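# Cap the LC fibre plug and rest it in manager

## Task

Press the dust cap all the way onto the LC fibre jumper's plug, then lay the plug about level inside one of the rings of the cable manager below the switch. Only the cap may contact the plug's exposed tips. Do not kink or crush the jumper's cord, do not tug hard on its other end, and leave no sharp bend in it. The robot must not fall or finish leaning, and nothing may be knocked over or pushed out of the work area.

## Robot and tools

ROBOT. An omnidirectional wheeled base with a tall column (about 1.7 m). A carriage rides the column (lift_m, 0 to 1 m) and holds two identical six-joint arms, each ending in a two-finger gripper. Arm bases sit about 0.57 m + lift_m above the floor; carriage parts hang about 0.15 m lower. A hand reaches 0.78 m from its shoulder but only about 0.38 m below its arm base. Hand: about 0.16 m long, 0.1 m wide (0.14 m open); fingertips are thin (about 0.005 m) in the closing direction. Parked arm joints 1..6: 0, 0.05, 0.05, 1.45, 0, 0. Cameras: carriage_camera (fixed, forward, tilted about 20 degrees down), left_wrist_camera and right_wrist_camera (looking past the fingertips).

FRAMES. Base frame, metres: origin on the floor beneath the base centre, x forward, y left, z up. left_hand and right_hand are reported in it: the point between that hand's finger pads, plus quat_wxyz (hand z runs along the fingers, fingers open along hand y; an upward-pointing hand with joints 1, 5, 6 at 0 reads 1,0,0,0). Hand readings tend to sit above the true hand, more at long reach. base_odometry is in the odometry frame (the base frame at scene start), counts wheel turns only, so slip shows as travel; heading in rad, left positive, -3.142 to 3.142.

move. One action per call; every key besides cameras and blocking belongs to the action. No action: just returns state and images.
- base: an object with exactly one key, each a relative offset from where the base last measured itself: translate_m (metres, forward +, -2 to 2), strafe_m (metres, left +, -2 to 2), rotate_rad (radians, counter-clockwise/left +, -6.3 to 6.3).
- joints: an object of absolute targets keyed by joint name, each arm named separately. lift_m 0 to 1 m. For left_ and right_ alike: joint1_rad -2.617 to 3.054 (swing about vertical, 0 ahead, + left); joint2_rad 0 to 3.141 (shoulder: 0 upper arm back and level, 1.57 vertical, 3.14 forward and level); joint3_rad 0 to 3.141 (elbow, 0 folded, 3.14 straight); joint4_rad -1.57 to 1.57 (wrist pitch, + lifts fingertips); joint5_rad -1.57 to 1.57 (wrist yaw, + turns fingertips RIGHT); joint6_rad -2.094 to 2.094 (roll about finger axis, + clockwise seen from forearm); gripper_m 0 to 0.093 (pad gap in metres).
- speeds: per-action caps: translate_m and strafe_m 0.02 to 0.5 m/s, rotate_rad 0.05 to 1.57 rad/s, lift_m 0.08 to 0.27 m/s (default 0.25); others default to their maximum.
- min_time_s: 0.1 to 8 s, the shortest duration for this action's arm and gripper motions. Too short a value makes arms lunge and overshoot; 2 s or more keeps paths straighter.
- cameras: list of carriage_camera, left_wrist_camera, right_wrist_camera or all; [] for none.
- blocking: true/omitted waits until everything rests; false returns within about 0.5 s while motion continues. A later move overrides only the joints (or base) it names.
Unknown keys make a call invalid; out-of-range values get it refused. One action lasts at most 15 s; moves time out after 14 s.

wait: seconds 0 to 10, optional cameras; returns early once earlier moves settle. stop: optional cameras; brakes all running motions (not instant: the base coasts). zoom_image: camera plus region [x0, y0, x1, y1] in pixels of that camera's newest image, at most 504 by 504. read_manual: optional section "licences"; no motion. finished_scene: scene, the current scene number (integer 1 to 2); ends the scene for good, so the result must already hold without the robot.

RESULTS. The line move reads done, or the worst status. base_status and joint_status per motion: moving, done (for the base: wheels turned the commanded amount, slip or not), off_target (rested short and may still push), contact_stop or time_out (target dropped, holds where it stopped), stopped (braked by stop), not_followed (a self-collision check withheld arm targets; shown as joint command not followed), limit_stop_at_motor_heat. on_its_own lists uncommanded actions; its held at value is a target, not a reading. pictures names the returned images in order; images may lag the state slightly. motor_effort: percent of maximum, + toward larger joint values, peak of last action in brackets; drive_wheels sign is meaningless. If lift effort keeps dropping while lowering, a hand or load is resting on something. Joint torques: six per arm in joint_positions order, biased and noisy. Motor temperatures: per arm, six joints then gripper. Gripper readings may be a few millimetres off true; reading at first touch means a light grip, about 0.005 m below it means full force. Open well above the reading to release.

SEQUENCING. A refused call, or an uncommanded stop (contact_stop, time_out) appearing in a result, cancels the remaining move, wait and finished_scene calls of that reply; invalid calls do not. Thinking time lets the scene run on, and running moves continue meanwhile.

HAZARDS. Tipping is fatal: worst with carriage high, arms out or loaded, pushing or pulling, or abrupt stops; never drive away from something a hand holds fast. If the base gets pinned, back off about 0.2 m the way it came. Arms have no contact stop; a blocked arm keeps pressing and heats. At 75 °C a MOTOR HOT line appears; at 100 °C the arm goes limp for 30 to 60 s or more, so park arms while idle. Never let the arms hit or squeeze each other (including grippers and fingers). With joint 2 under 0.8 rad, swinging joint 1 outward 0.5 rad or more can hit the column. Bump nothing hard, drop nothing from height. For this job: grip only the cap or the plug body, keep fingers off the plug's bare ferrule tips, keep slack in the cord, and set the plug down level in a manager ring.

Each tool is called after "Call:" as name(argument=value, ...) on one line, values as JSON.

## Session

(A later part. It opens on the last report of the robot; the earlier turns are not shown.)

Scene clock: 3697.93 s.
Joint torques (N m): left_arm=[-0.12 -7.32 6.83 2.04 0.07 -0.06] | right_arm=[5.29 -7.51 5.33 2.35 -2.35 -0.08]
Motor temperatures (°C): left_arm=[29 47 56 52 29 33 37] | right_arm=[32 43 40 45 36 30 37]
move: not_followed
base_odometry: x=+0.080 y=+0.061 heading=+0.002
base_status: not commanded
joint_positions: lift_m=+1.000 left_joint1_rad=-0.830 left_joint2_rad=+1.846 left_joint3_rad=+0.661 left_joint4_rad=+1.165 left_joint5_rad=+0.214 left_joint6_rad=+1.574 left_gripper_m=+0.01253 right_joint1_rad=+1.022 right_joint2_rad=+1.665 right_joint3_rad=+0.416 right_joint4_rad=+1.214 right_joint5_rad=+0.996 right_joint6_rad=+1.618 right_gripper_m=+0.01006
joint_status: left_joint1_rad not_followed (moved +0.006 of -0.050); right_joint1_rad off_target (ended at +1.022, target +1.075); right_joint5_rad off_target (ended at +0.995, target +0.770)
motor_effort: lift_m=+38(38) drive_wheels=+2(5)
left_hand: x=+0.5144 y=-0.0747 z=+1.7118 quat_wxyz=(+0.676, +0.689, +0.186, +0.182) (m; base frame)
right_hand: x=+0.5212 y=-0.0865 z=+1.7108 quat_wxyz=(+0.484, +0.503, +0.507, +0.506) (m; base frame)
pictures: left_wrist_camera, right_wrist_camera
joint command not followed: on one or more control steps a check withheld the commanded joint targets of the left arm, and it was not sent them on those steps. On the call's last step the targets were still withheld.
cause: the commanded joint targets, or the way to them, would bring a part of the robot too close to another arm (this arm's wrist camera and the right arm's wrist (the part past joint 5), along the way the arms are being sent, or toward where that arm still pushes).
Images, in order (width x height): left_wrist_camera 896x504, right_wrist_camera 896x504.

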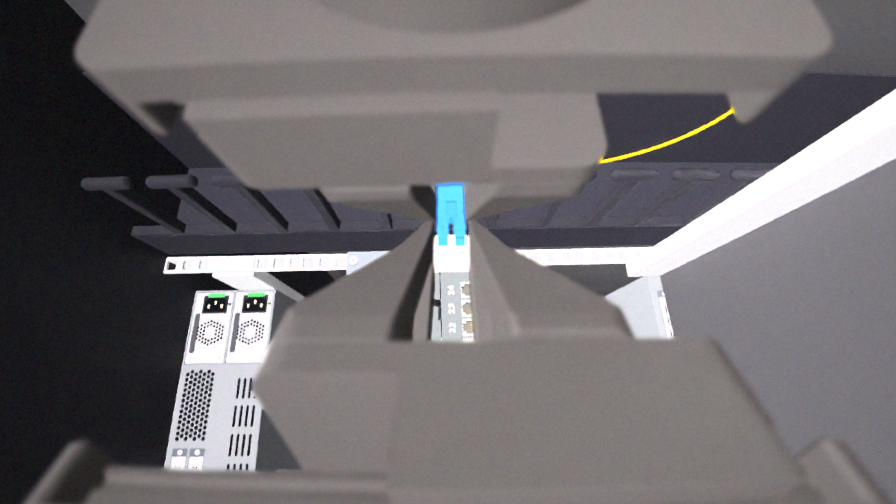

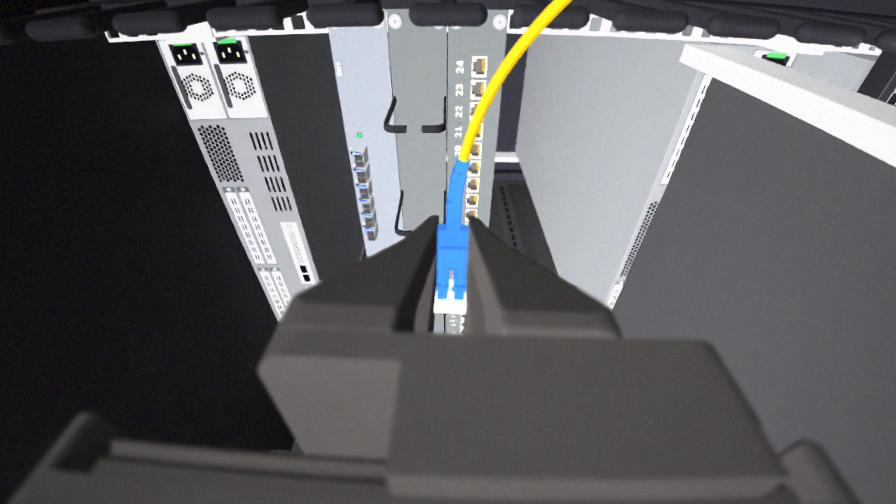

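Call:
move(joints={"right_joint1_rad": 1.030, "right_joint5_rad": 0.99, "left_joint1_rad": -0.834}, min_time_s=1.5, cameras=["left_wrist_camera","right_wrist_camera"])

Call:
zoom_image(camera="left_wrist_camera", region=[405, 190, 495, 290])

Call:
zoom_image(camera="right_wrist_camera", region=[405, 250, 505, 340])

Scene clock: 3711.97 s.
Joint torques (N m): left_arm=[-0.08 -6.11 10.19 2.28 0.24 -0.01] | right_arm=[0.81 -7.5 5.27 2.06 -0.4 -0.1]
Motor temperatures (°C): left_arm=[29 48 55 52 29 33 37] | right_arm=[32 43 40 46 38 30 37]
move: off_target
base_odometry: x=+0.080 y=+0.061 heading=+0.002
base_status: not commanded
joint_positions: lift_m=+1.000 left_joint1_rad=-0.832 left_joint2_rad=+1.846 left_joint3_rad=+0.674 left_joint4_rad=+1.165 left_joint5_rad=+0.220 left_joint6_rad=+1.577 left_gripper_m=+0.01253 right_joint1_rad=+1.021 right_joint2_rad=+1.665 right_joint3_rad=+0.416 right_joint4_rad=+1.235 right_joint5_rad=+1.029 right_joint6_rad=+1.619 right_gripper_m=+0.01006
joint_status: right_joint5_rad off_target (ended at +1.030, target +0.990); the others done
motor_effort: lift_m=+38(38) drive_wheels=+0(5)
left_hand: x=+0.5145 y=-0.0780 z=+1.7171 quat_wxyz=(+0.681, +0.686, +0.180, +0.182) (m; base frame)
right_hand: x=+0.5215 y=-0.0925 z=+1.7144 quat_wxyz=(+0.491, +0.513, +0.491, +0.505) (m; base frame)
pictures: left_wrist_camera, right_wrist_camera
held back during your reply time (left arm), on 90 control steps: a part of the arm was too close to another arm, or the arm's last command would have brought one too close.
led back after a hold (left arm): the arm was led back toward your command in small steps, so it may still be short of it.
joint command not followed: on one or more control steps a check withheld the commanded joint targets of the left arm, and it was not sent them on those steps.
cause: the commanded joint targets, or the way to them, would bring a part of the robot too close to another arm (this arm's wrist camera and the right arm's wrist (the part past joint 5), at the place that arm is still heading or pushing toward).
Images, in order (width x height): left_wrist_camera 896x504, right_wrist_camera 896x504.

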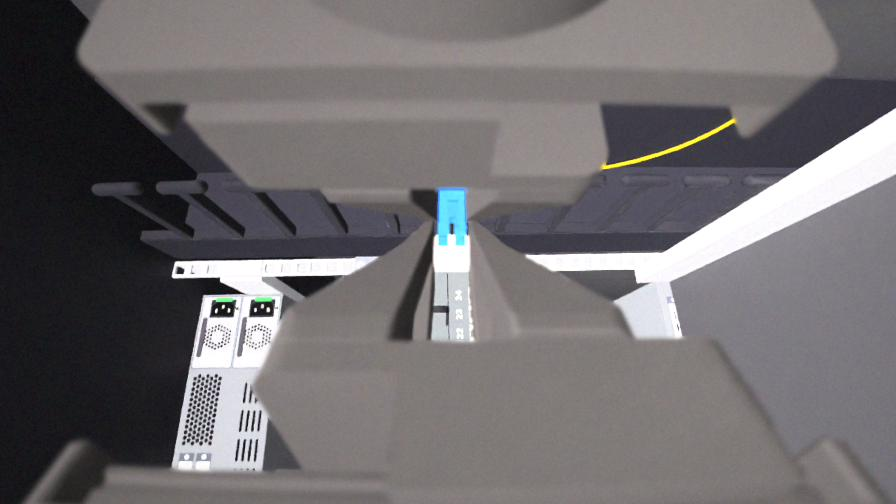

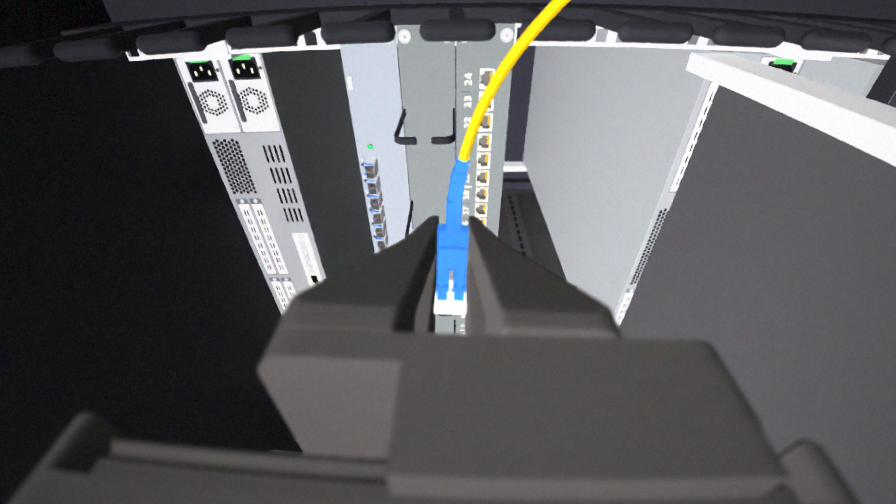

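Scaled by 5.040 from the camera's 896x504 image, which has a finer 1280x720 frame.

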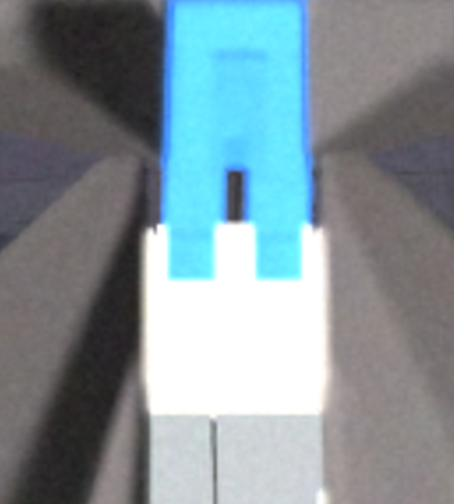

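Scaled by 5.040 from the camera's 896x504 image, which has a finer 1280x720 frame.

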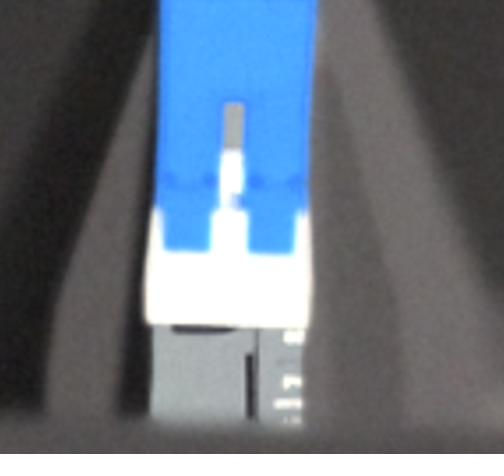

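Call:
move(joints={"left_gripper_m": 0.036, "right_joint5_rad": 1.015}, min_time_s=1.5, cameras=["left_wrist_camera","right_wrist_camera"])

Scene clock: 3718.07 s.
Joint torques (N m): left_arm=[-0.05 -6.35 9.03 2.11 0.23 0] | right_arm=[0.8 -7.49 5.29 2.1 -0.22 -0.09]
Motor temperatures (°C): left_arm=[29 48 56 52 29 33 36] | right_arm=[32 43 40 46 37 30 37]
move: done
base_odometry: x=+0.080 y=+0.061 heading=+0.002
base_status: not commanded
joint_positions: lift_m=+1.000 left_joint1_rad=-0.832 left_joint2_rad=+1.848 left_joint3_rad=+0.688 left_joint4_rad=+1.179 left_joint5_rad=+0.220 left_joint6_rad=+1.577 left_gripper_m=+0.03589 right_joint1_rad=+1.021 right_joint2_rad=+1.665 right_joint3_rad=+0.416 right_joint4_rad=+1.232 right_joint5_rad=+1.039 right_joint6_rad=+1.619 right_gripper_m=+0.01006
joint_status: all done
motor_effort: lift_m=+37(38) drive_wheels=+3(7)
left_hand: x=+0.5164 y=-0.0802 z=+1.7252 quat_wxyz=(+0.689, +0.678, +0.176, +0.187) (m; base frame)
right_hand: x=+0.5215 y=-0.0941 z=+1.7139 quat_wxyz=(+0.494, +0.515, +0.489, +0.502) (m; base frame)
pictures: left_wrist_camera, right_wrist_camera
Images, in order (width x height): left_wrist_camera 896x504, right_wrist_camera 896x504.

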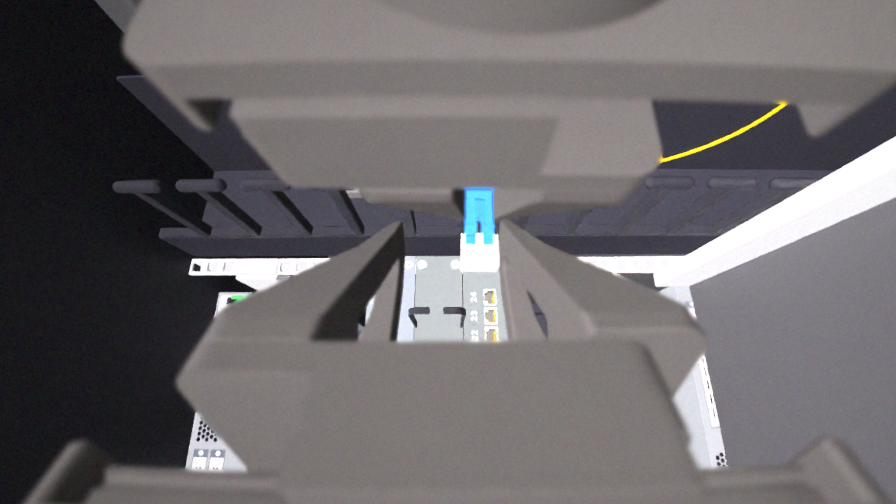

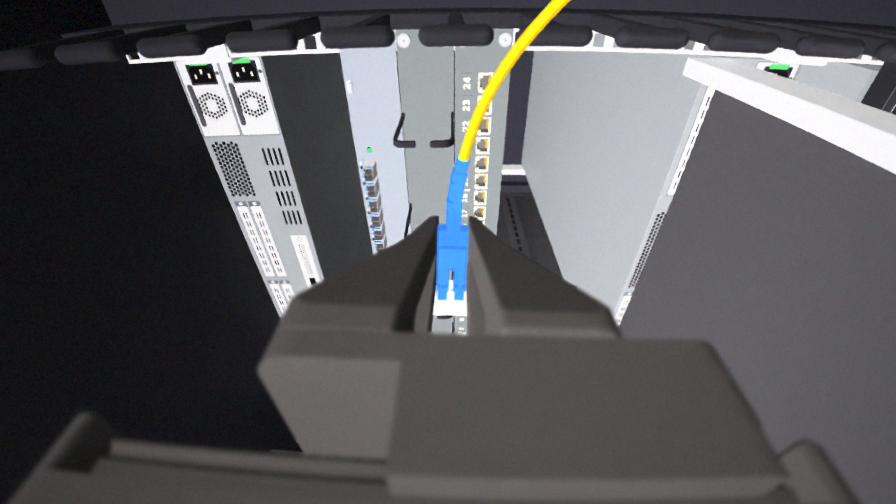

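Call:
move(joints={"left_joint4_rad": 1.148}, min_time_s=0.8)

Call:
move(joints={"left_joint1_rad": -0.8035, "left_joint2_rad": 1.722, "left_joint3_rad": 0.552, "left_joint4_rad": 1.17, "left_joint5_rad": 0.247}, min_time_s=2, cameras=["left_wrist_camera","right_wrist_camera"])

Scene clock: 3733.17 s.
Joint torques (N m): left_arm=[-0.05 -6.38 9.02 2.03 0.19 0] | right_arm=[0.57 -7.5 5.29 2.12 -0.11 -0.1]
Motor temperatures (°C): left_arm=[29 48 55 52 29 33 36] | right_arm=[32 43 40 45 35 30 37]
move: done
base_odometry: x=+0.080 y=+0.061 heading=+0.002
base_status: not commanded
joint_positions: lift_m=+1.000 left_joint1_rad=-0.832 left_joint2_rad=+1.848 left_joint3_rad=+0.688 left_joint4_rad=+1.155 left_joint5_rad=+0.224 left_joint6_rad=+1.577 left_gripper_m=+0.03589 right_joint1_rad=+1.024 right_joint2_rad=+1.665 right_joint3_rad=+0.416 right_joint4_rad=+1.231 right_joint5_rad=+1.026 right_joint6_rad=+1.620 right_gripper_m=+0.01006
joint_status: all done
motor_effort: lift_m=+38(38) drive_wheels=+1(4)
left_hand: x=+0.5159 y=-0.0805 z=+1.7194 quat_wxyz=(+0.682, +0.686, +0.179, +0.181) (m; base frame)
right_hand: x=+0.5209 y=-0.0911 z=+1.7138 quat_wxyz=(+0.490, +0.511, +0.493, +0.505) (m; base frame)
pictures: none

Scene clock: 3735.47 s.
Joint torques (N m): left_arm=[0.7 -9.11 4.86 2.27 0.19 0] | right_arm=[0.57 -7.49 5.3 2.12 -0.07 -0.1]
Motor temperatures (°C): left_arm=[29 49 55 52 29 33 36] | right_arm=[32 43 40 45 35 30 37]
move: done
base_odometry: x=+0.080 y=+0.061 heading=+0.002
base_status: not commanded
joint_positions: lift_m=+1.000 left_joint1_rad=-0.812 left_joint2_rad=+1.754 left_joint3_rad=+0.566 left_joint4_rad=+1.155 left_joint5_rad=+0.233 left_joint6_rad=+1.577 left_gripper_m=+0.03589 right_joint1_rad=+1.024 right_joint2_rad=+1.665 right_joint3_rad=+0.416 right_joint4_rad=+1.231 right_joint5_rad=+1.024 right_joint6_rad=+1.620 right_gripper_m=+0.01006
joint_status: all done
motor_effort: lift_m=+38(38) drive_wheels=-2(5)
left_hand: x=+0.5017 y=-0.0533 z=+1.7142 quat_wxyz=(+0.672, +0.693, +0.187, +0.180) (m; base frame)
right_hand: x=+0.5209 y=-0.0908 z=+1.7138 quat_wxyz=(+0.489, +0.511, +0.494, +0.506) (m; base frame)
pictures: left_wrist_camera, right_wrist_camera
Images, in order (width x height): left_wrist_camera 896x504, right_wrist_camera 896x504.

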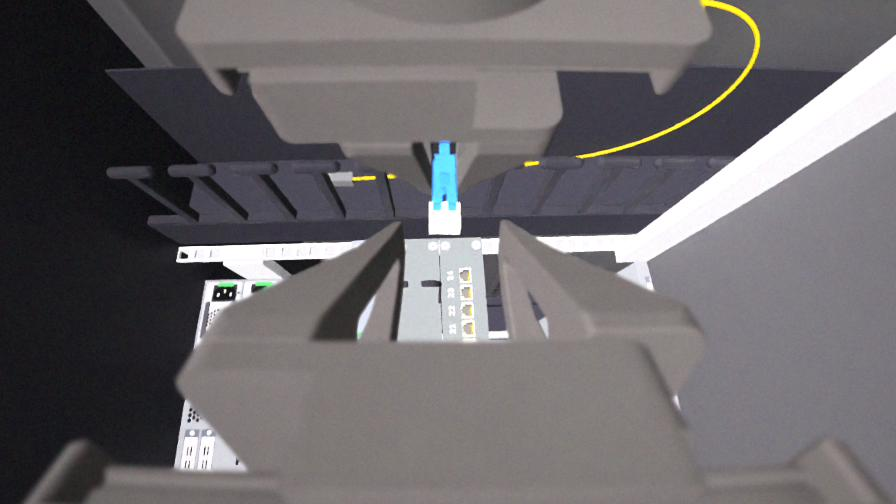

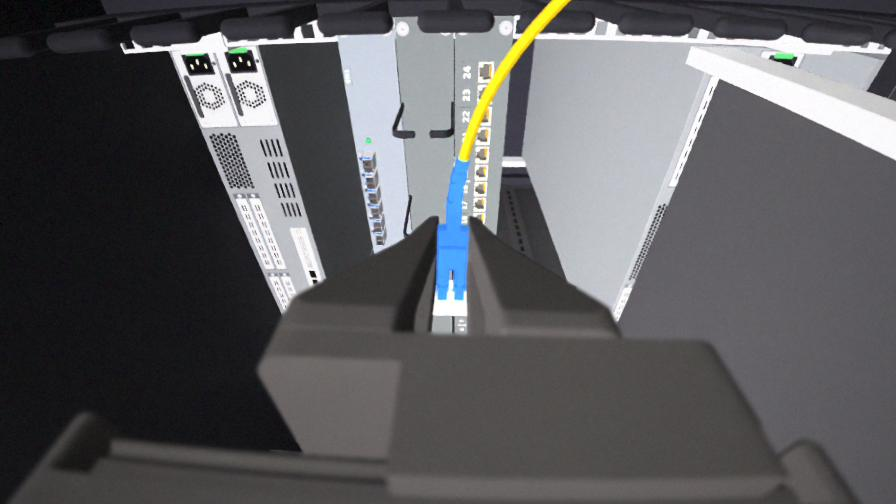

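Call:
zoom_image(camera="left_wrist_camera", region=[410, 130, 480, 245])

Call:
zoom_image(camera="right_wrist_camera", region=[405, 250, 505, 340])

Scaled by 4.383 from the camera's 896x504 image, which has a finer 1280x720 frame.

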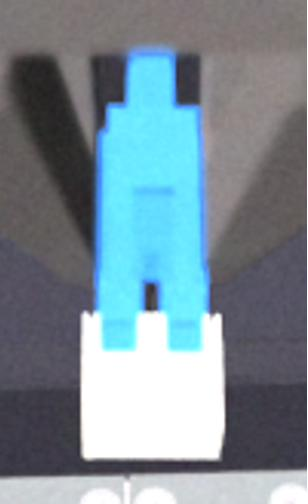

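Scaled by 5.040 from the camera's 896x504 image, which has a finer 1280x720 frame.

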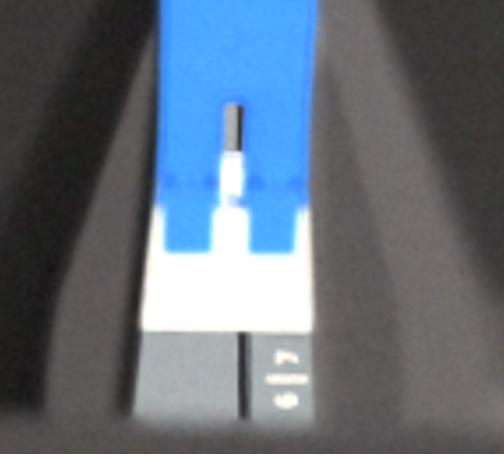

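Call:
move(joints={"left_joint1_rad": -0.68, "left_joint2_rad": 1.38, "left_joint3_rad": 0.20, "left_joint4_rad": 1.22, "left_joint5_rad": 0.365}, min_time_s=2, cameras=["left_wrist_camera","right_wrist_camera","carriage_camera"])

Scene clock: 3751.73 s.
Joint torques (N m): left_arm=[0.69 -5.08 4.83 2.23 0.17 0] | right_arm=[0.57 -7.5 5.3 2.12 -0.07 -0.1]
move: done
base_odometry: x=+0.080 y=+0.061 heading=+0.002
base_status: not commanded
joint_positions: lift_m=+1.000 left_joint1_rad=-0.688 left_joint2_rad=+1.400 left_joint3_rad=+0.215 left_joint4_rad=+1.205 left_joint5_rad=+0.351 left_joint6_rad=+1.577 left_gripper_m=+0.03589 right_joint1_rad=+1.024 right_joint2_rad=+1.665 right_joint3_rad=+0.416 right_joint4_rad=+1.231 right_joint5_rad=+1.023 right_joint6_rad=+1.620 right_gripper_m=+0.01006
joint_status: all done
motor_effort: lift_m=+38(38) drive_wheels=+2(5)
left_hand: x=+0.4555 y=+0.0320 z=+1.7277 quat_wxyz=(+0.687, +0.677, +0.180, +0.192) (m; base frame)
right_hand: x=+0.5209 y=-0.0907 z=+1.7138 quat_wxyz=(+0.489, +0.511, +0.494, +0.506) (m; base frame)
pictures: carriage_camera, left_wrist_camera, right_wrist_camera
Images, in order (width x height): carriage_camera 896x504, left_wrist_camera 896x504, right_wrist_camera 896x504.

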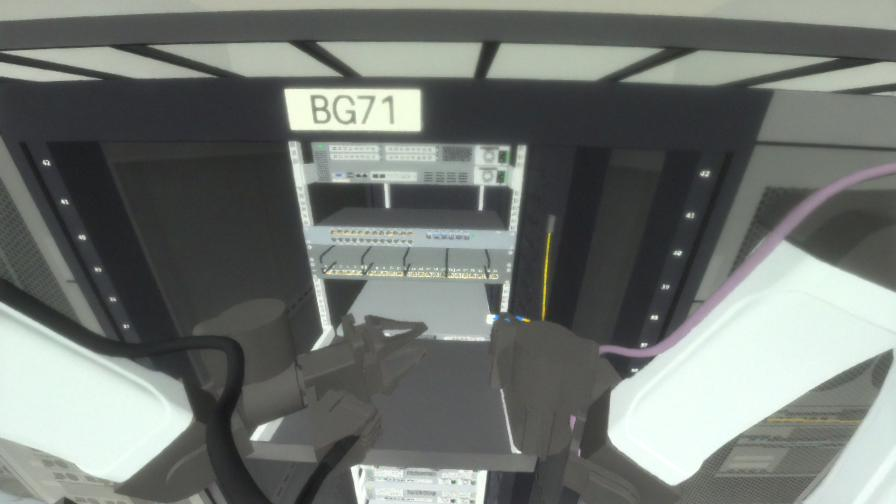

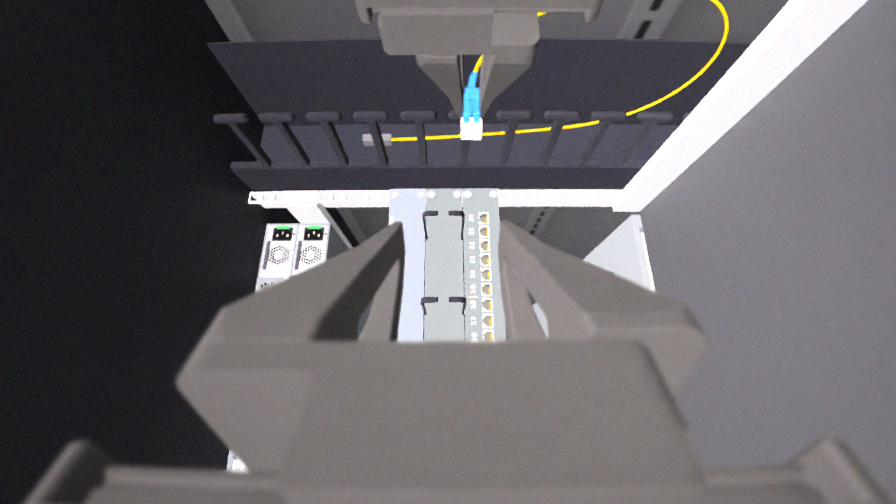

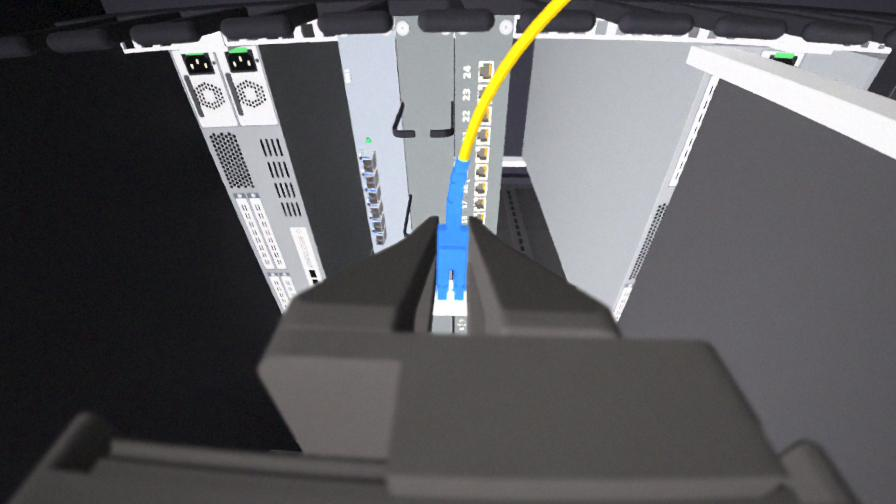

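Call:
zoom_image(camera="carriage_camera", region=[430, 190, 630, 360])

Call:
zoom_image(camera="left_wrist_camera", region=[380, 0, 760, 210])

Scaled by 2.520 from the camera's 896x504 image, which has a finer 1280x720 frame.

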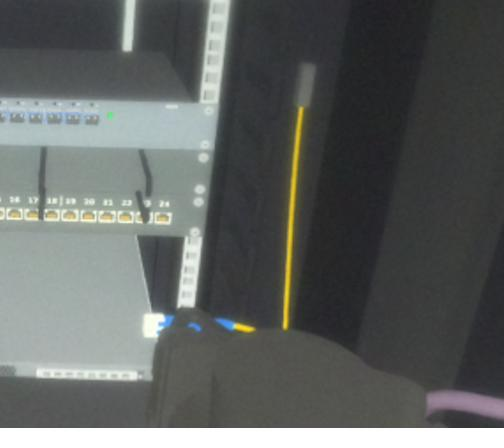

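Scaled by 1.326 from the camera's 896x504 image, which has a finer 1280x720 frame.

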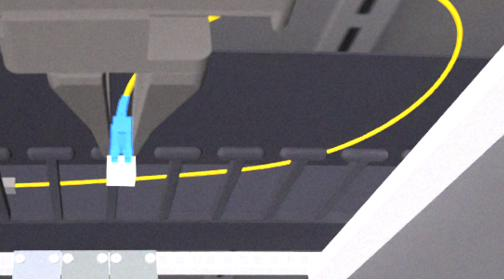

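Call:
zoom_image(camera="left_wrist_camera", region=[380, 180, 520, 330])

Call:
zoom_image(camera="right_wrist_camera", region=[340, 0, 560, 250])

Scaled by 3.360 from the camera's 896x504 image, which has a finer 1280x720 frame.

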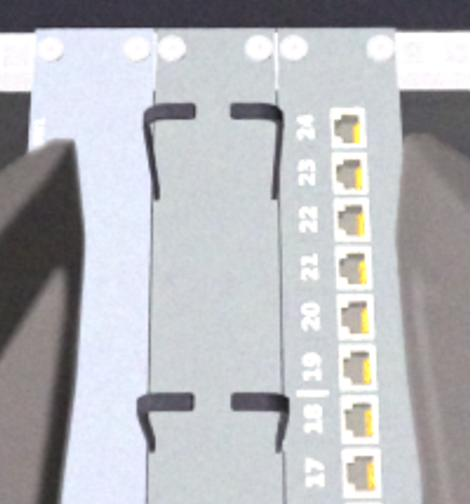

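Scaled by 2.016 from the camera's 896x504 image, which has a finer 1280x720 frame.

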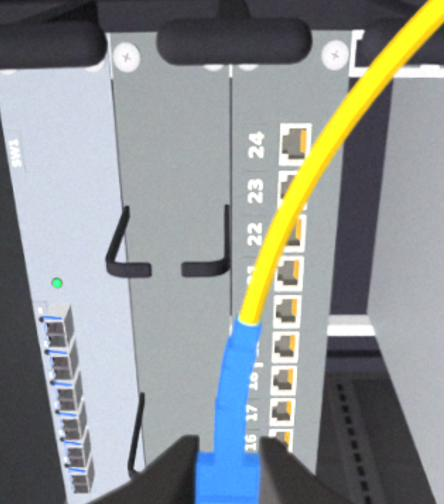

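Call:
zoom_image(camera="right_wrist_camera", region=[330, 10, 530, 130])

Call:
zoom_image(camera="right_wrist_camera", region=[330, 110, 530, 270])

Scaled by 2.520 from the camera's 896x504 image, which has a finer 1280x720 frame.

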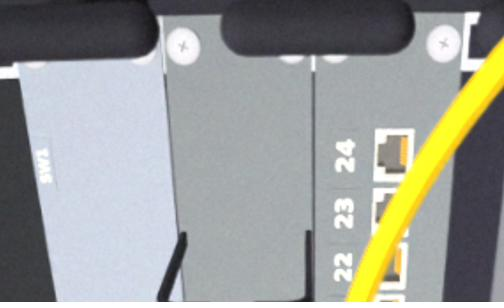

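Scaled by 2.520 from the camera's 896x504 image, which has a finer 1280x720 frame.

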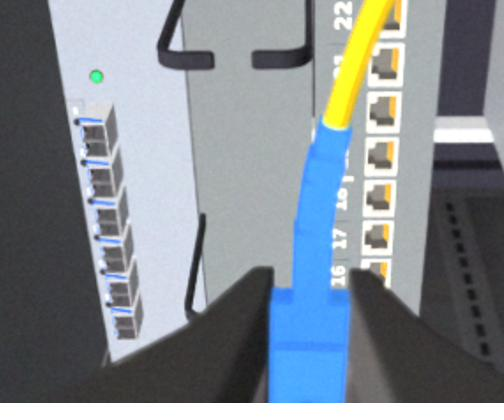

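Call:
move(joints={"right_joint1_rad": 0.889, "right_joint2_rad": 1.823, "right_joint3_rad": 0.747, "right_joint4_rad": 1.068, "right_joint5_rad": 0.885, "right_joint6_rad": 1.63, "left_joint1_rad": -0.46}, min_time_s=3, cameras=["left_wrist_camera","right_wrist_camera","carriage_camera"])

Scene clock: 3866.57 s.
Joint torques (N m): left_arm=[0.7 -5.09 4.83 2.22 0.17 0] | right_arm=[-0.65 -6.91 7.66 2.05 -0.1 -0.1]
Motor temperatures (°C): left_arm=[29 46 50 55 29 33 34] | right_arm=[31 43 40 45 33 30 37]
move: done
base_odometry: x=+0.080 y=+0.061 heading=+0.002
base_status: not commanded
joint_positions: lift_m=+1.000 left_joint1_rad=-0.468 left_joint2_rad=+1.400 left_joint3_rad=+0.215 left_joint4_rad=+1.205 left_joint5_rad=+0.353 left_joint6_rad=+1.577 left_gripper_m=+0.03589 right_joint1_rad=+0.895 right_joint2_rad=+1.807 right_joint3_rad=+0.725 right_joint4_rad=+1.083 right_joint5_rad=+0.895 right_joint6_rad=+1.620 right_gripper_m=+0.01006
joint_status: all done
motor_effort: lift_m=+38(38) drive_wheels=+2(6)
left_hand: x=+0.5094 y=+0.0907 z=+1.7278 quat_wxyz=(+0.662, +0.654, +0.252, +0.265) (m; base frame)
right_hand: x=+0.5918 y=-0.0541 z=+1.7361 quat_wxyz=(+0.487, +0.512, +0.487, +0.513) (m; base frame)
pictures: carriage_camera, left_wrist_camera, right_wrist_camera
Images, in order (width x height): carriage_camera 896x504, left_wrist_camera 896x504, right_wrist_camera 896x504.

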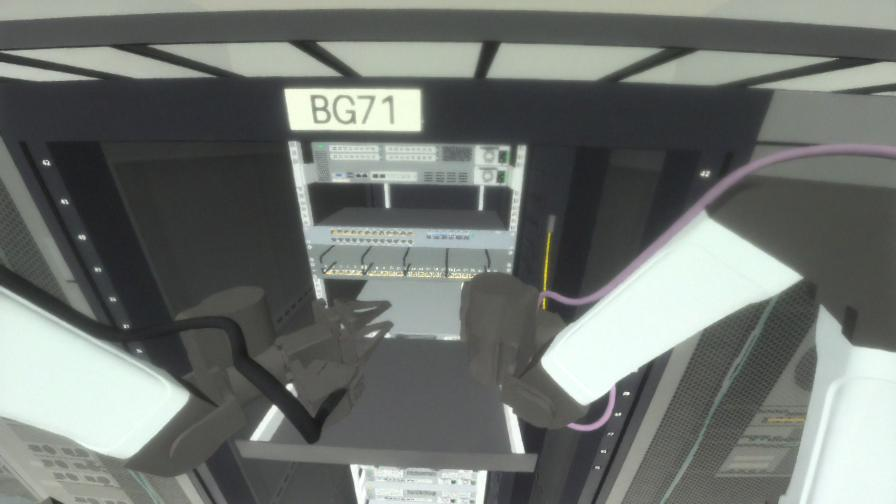

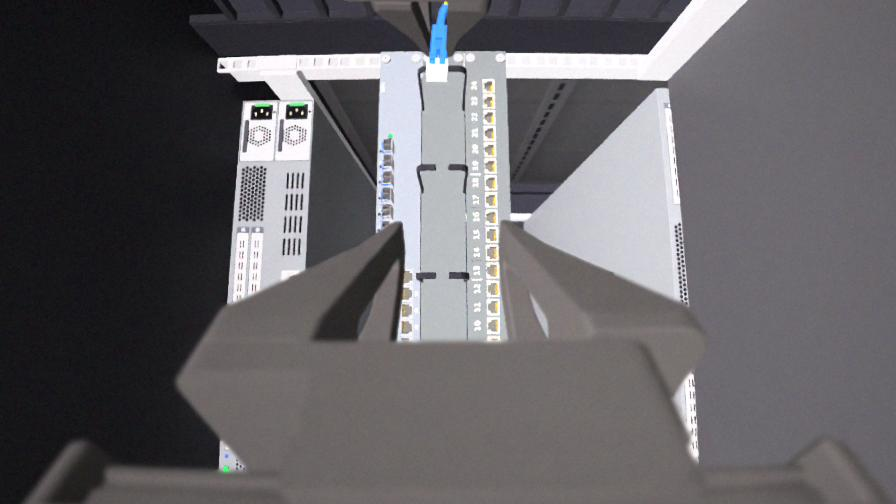

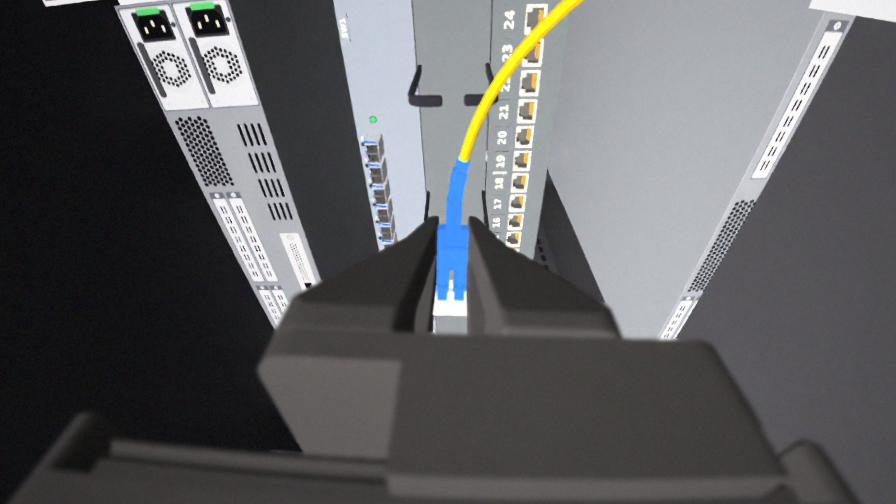

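Call:
zoom_image(camera="left_wrist_camera", region=[380, 0, 530, 130])

Call:
zoom_image(camera="right_wrist_camera", region=[380, 50, 530, 300])

Scaled by 3.360 from the camera's 896x504 image, which has a finer 1280x720 frame.

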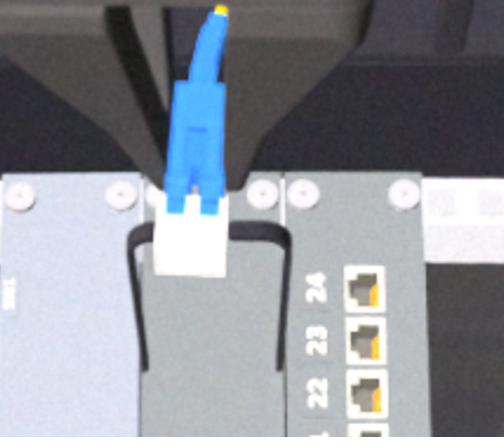

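Scaled by 2.016 from the camera's 896x504 image, which has a finer 1280x720 frame.

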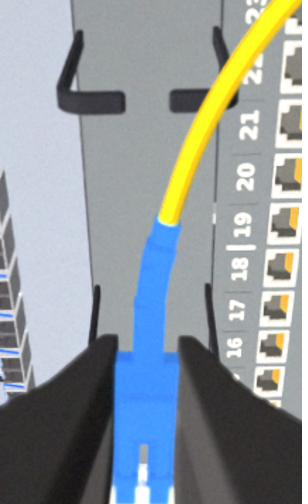

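Call:
move(joints={"right_joint1_rad": 0.806, "right_joint2_rad": 1.868, "right_joint3_rad": 0.834, "right_joint4_rad": 1.012, "right_joint5_rad": 0.802, "right_joint6_rad": 1.63}, min_time_s=2.5, cameras=["left_wrist_camera","right_wrist_camera"])

Call:
zoom_image(camera="right_wrist_camera", region=[380, 0, 530, 250])

Call:
zoom_image(camera="left_wrist_camera", region=[380, 0, 530, 130])

Scene clock: 3920.47 s.
Joint torques (N m): left_arm=[0.73 -5.07 4.85 2.21 0.17 0] | right_arm=[-0.68 -7.51 7.98 2.1 -0.07 -0.1]
Motor temperatures (°C): left_arm=[29 45 49 55 29 33 34] | right_arm=[31 42 44 47 32 30 37]
move: done
base_odometry: x=+0.080 y=+0.061 heading=+0.002
base_status: not commanded
joint_positions: lift_m=+1.000 left_joint1_rad=-0.468 left_joint2_rad=+1.400 left_joint3_rad=+0.215 left_joint4_rad=+1.205 left_joint5_rad=+0.353 left_joint6_rad=+1.577 left_gripper_m=+0.03589 right_joint1_rad=+0.812 right_joint2_rad=+1.851 right_joint3_rad=+0.811 right_joint4_rad=+1.027 right_joint5_rad=+0.812 right_joint6_rad=+1.620 right_gripper_m=+0.01006
joint_status: all done
motor_effort: lift_m=+38(38) drive_wheels=+2(6)
left_hand: x=+0.5094 y=+0.0907 z=+1.7278 quat_wxyz=(+0.662, +0.654, +0.252, +0.265) (m; base frame)
right_hand: x=+0.6251 y=-0.0581 z=+1.7376 quat_wxyz=(+0.488, +0.512, +0.492, +0.507) (m; base frame)
pictures: left_wrist_camera, right_wrist_camera
Images, in order (width x height): left_wrist_camera 896x504, right_wrist_camera 896x504.

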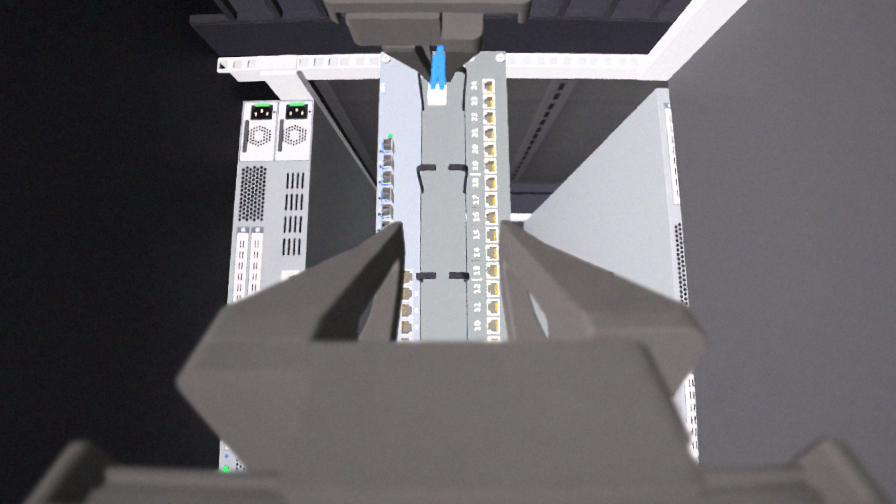

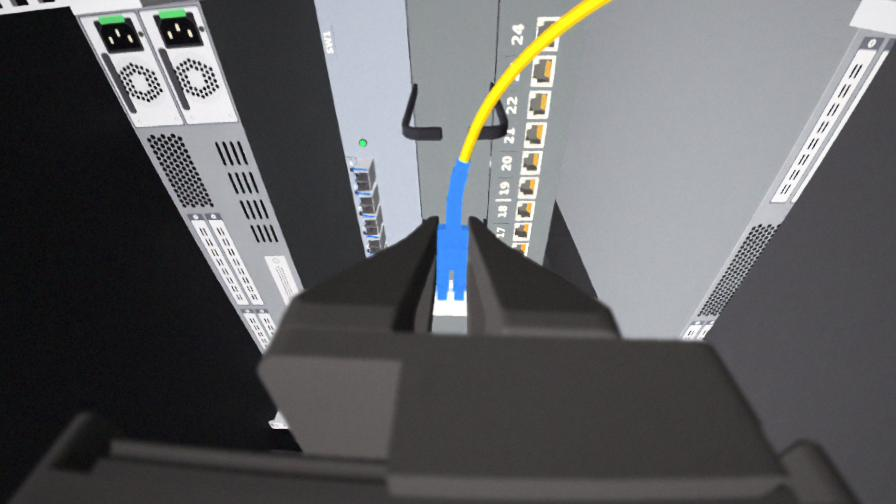

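Scaled by 2.016 from the camera's 896x504 image, which has a finer 1280x720 frame.

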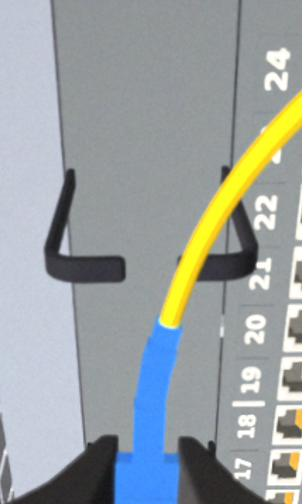

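Scaled by 3.360 from the camera's 896x504 image, which has a finer 1280x720 frame.

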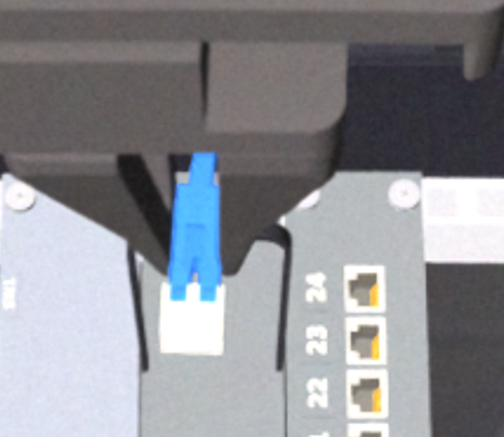

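Call:
move(joints={"right_joint1_rad": 0.774, "right_joint2_rad": 1.8735, "right_joint3_rad": 0.843, "right_joint4_rad": 1.0075, "right_joint5_rad": 0.770, "right_joint6_rad": 1.63}, min_time_s=1.5, cameras=["right_wrist_camera"])

Call:
zoom_image(camera="right_wrist_camera", region=[380, 50, 530, 300])

Scene clock: 3952.13 s.
Joint torques (N m): left_arm=[0.72 -5.07 4.83 2.22 0.17 0] | right_arm=[-0.65 -7.58 7.99 2.13 -0.09 -0.1]
Motor temperatures (°C): left_arm=[29 45 49 55 29 33 33] | right_arm=[31 42 43 45 32 30 37]
move: done
base_odometry: x=+0.080 y=+0.061 heading=+0.002
base_status: not commanded
joint_positions: lift_m=+1.000 left_joint1_rad=-0.468 left_joint2_rad=+1.400 left_joint3_rad=+0.215 left_joint4_rad=+1.205 left_joint5_rad=+0.353 left_joint6_rad=+1.577 left_gripper_m=+0.03589 right_joint1_rad=+0.780 right_joint2_rad=+1.857 right_joint3_rad=+0.820 right_joint4_rad=+1.022 right_joint5_rad=+0.780 right_joint6_rad=+1.620 right_gripper_m=+0.01006
joint_status: all done
motor_effort: lift_m=+38(38) drive_wheels=+4(5)
left_hand: x=+0.5094 y=+0.0907 z=+1.7278 quat_wxyz=(+0.662, +0.654, +0.252, +0.265) (m; base frame)
right_hand: x=+0.6344 y=-0.0643 z=+1.7377 quat_wxyz=(+0.487, +0.512, +0.493, +0.507) (m; base frame)
pictures: right_wrist_camera
Images, in order (width x height): right_wrist_camera 896x504.

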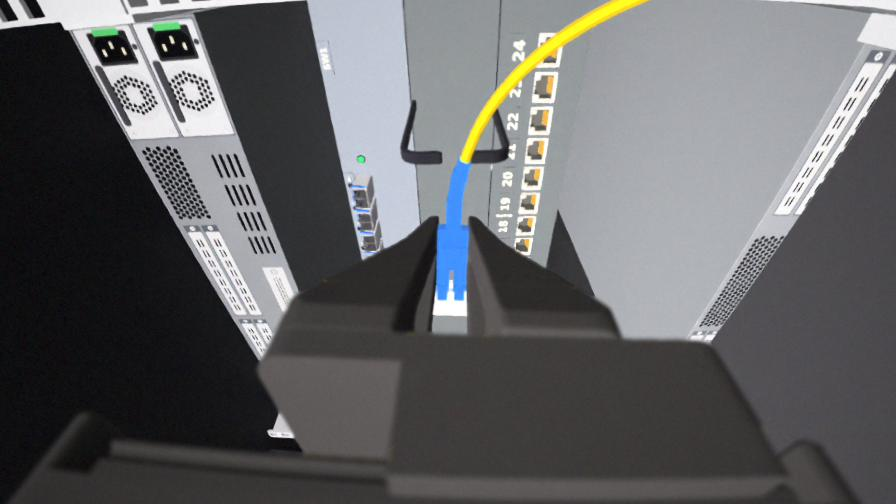

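Scaled by 2.016 from the camera's 896x504 image, which has a finer 1280x720 frame.

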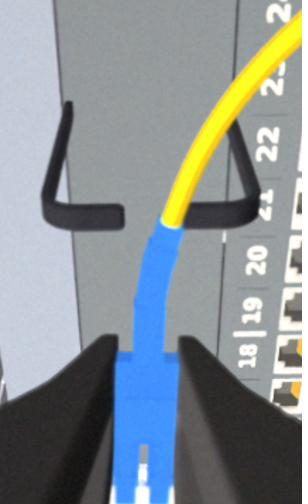

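Call:
move(joints={"right_joint1_rad": 0.746, "right_joint2_rad": 1.9036, "right_joint3_rad": 0.8865, "right_joint4_rad": 0.994, "right_joint5_rad": 0.7426, "right_joint6_rad": 1.63}, min_time_s=1.5, cameras=["right_wrist_camera", "left_wrist_camera"])

Call:
zoom_image(camera="right_wrist_camera", region=[380, 100, 530, 310])

Call:
zoom_image(camera="left_wrist_camera", region=[380, 0, 530, 130])

Scene clock: 3996.13 s.
Joint torques (N m): left_arm=[0.68 -5.05 4.82 2.22 0.17 0.01] | right_arm=[-0.65 -7.91 8.09 2.14 -0.08 -0.11]
Motor temperatures (°C): left_arm=[29 45 48 55 29 33 33] | right_arm=[31 42 46 46 32 30 37]
move: done
base_odometry: x=+0.080 y=+0.061 heading=+0.002
base_status: not commanded
joint_positions: lift_m=+1.000 left_joint1_rad=-0.468 left_joint2_rad=+1.400 left_joint3_rad=+0.215 left_joint4_rad=+1.205 left_joint5_rad=+0.353 left_joint6_rad=+1.577 left_gripper_m=+0.03589 right_joint1_rad=+0.752 right_joint2_rad=+1.886 right_joint3_rad=+0.864 right_joint4_rad=+1.009 right_joint5_rad=+0.753 right_joint6_rad=+1.620 right_gripper_m=+0.01006
joint_status: all done
motor_effort: lift_m=+38(38) drive_wheels=+1(5)
left_hand: x=+0.5094 y=+0.0907 z=+1.7278 quat_wxyz=(+0.662, +0.654, +0.252, +0.265) (m; base frame)
right_hand: x=+0.6483 y=-0.0646 z=+1.7379 quat_wxyz=(+0.488, +0.512, +0.492, +0.507) (m; base frame)
pictures: left_wrist_camera, right_wrist_camera
Images, in order (width x height): left_wrist_camera 896x504, right_wrist_camera 896x504.

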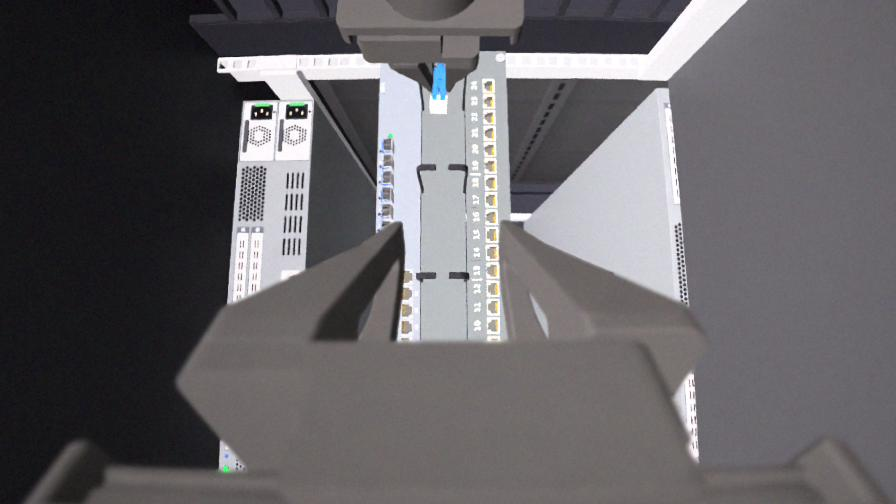

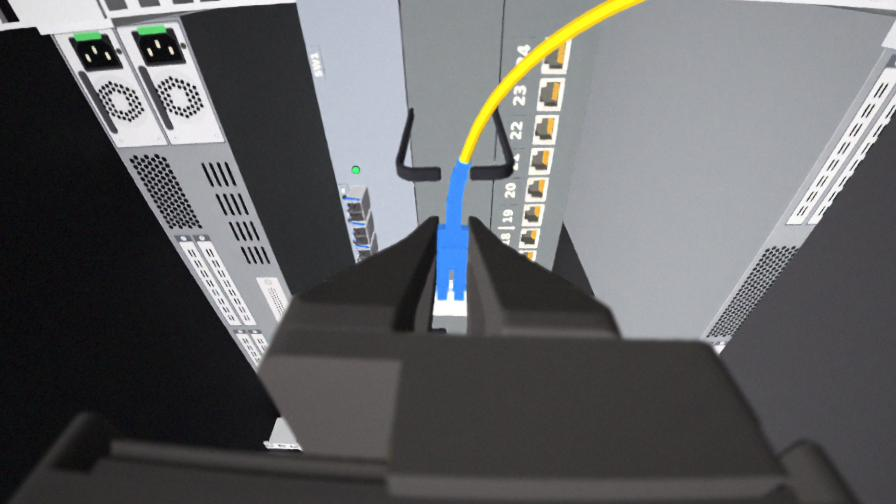

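Scaled by 2.400 from the camera's 896x504 image, which has a finer 1280x720 frame.

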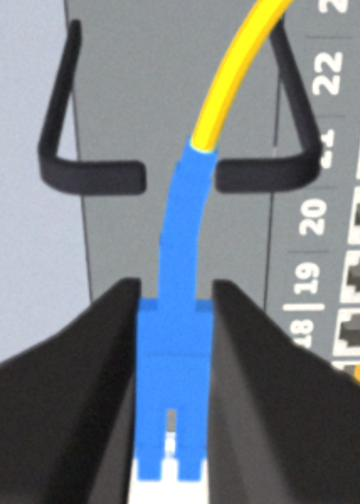

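Scaled by 3.360 from the camera's 896x504 image, which has a finer 1280x720 frame.

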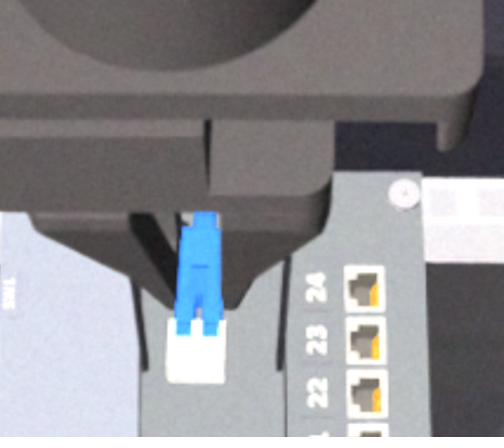

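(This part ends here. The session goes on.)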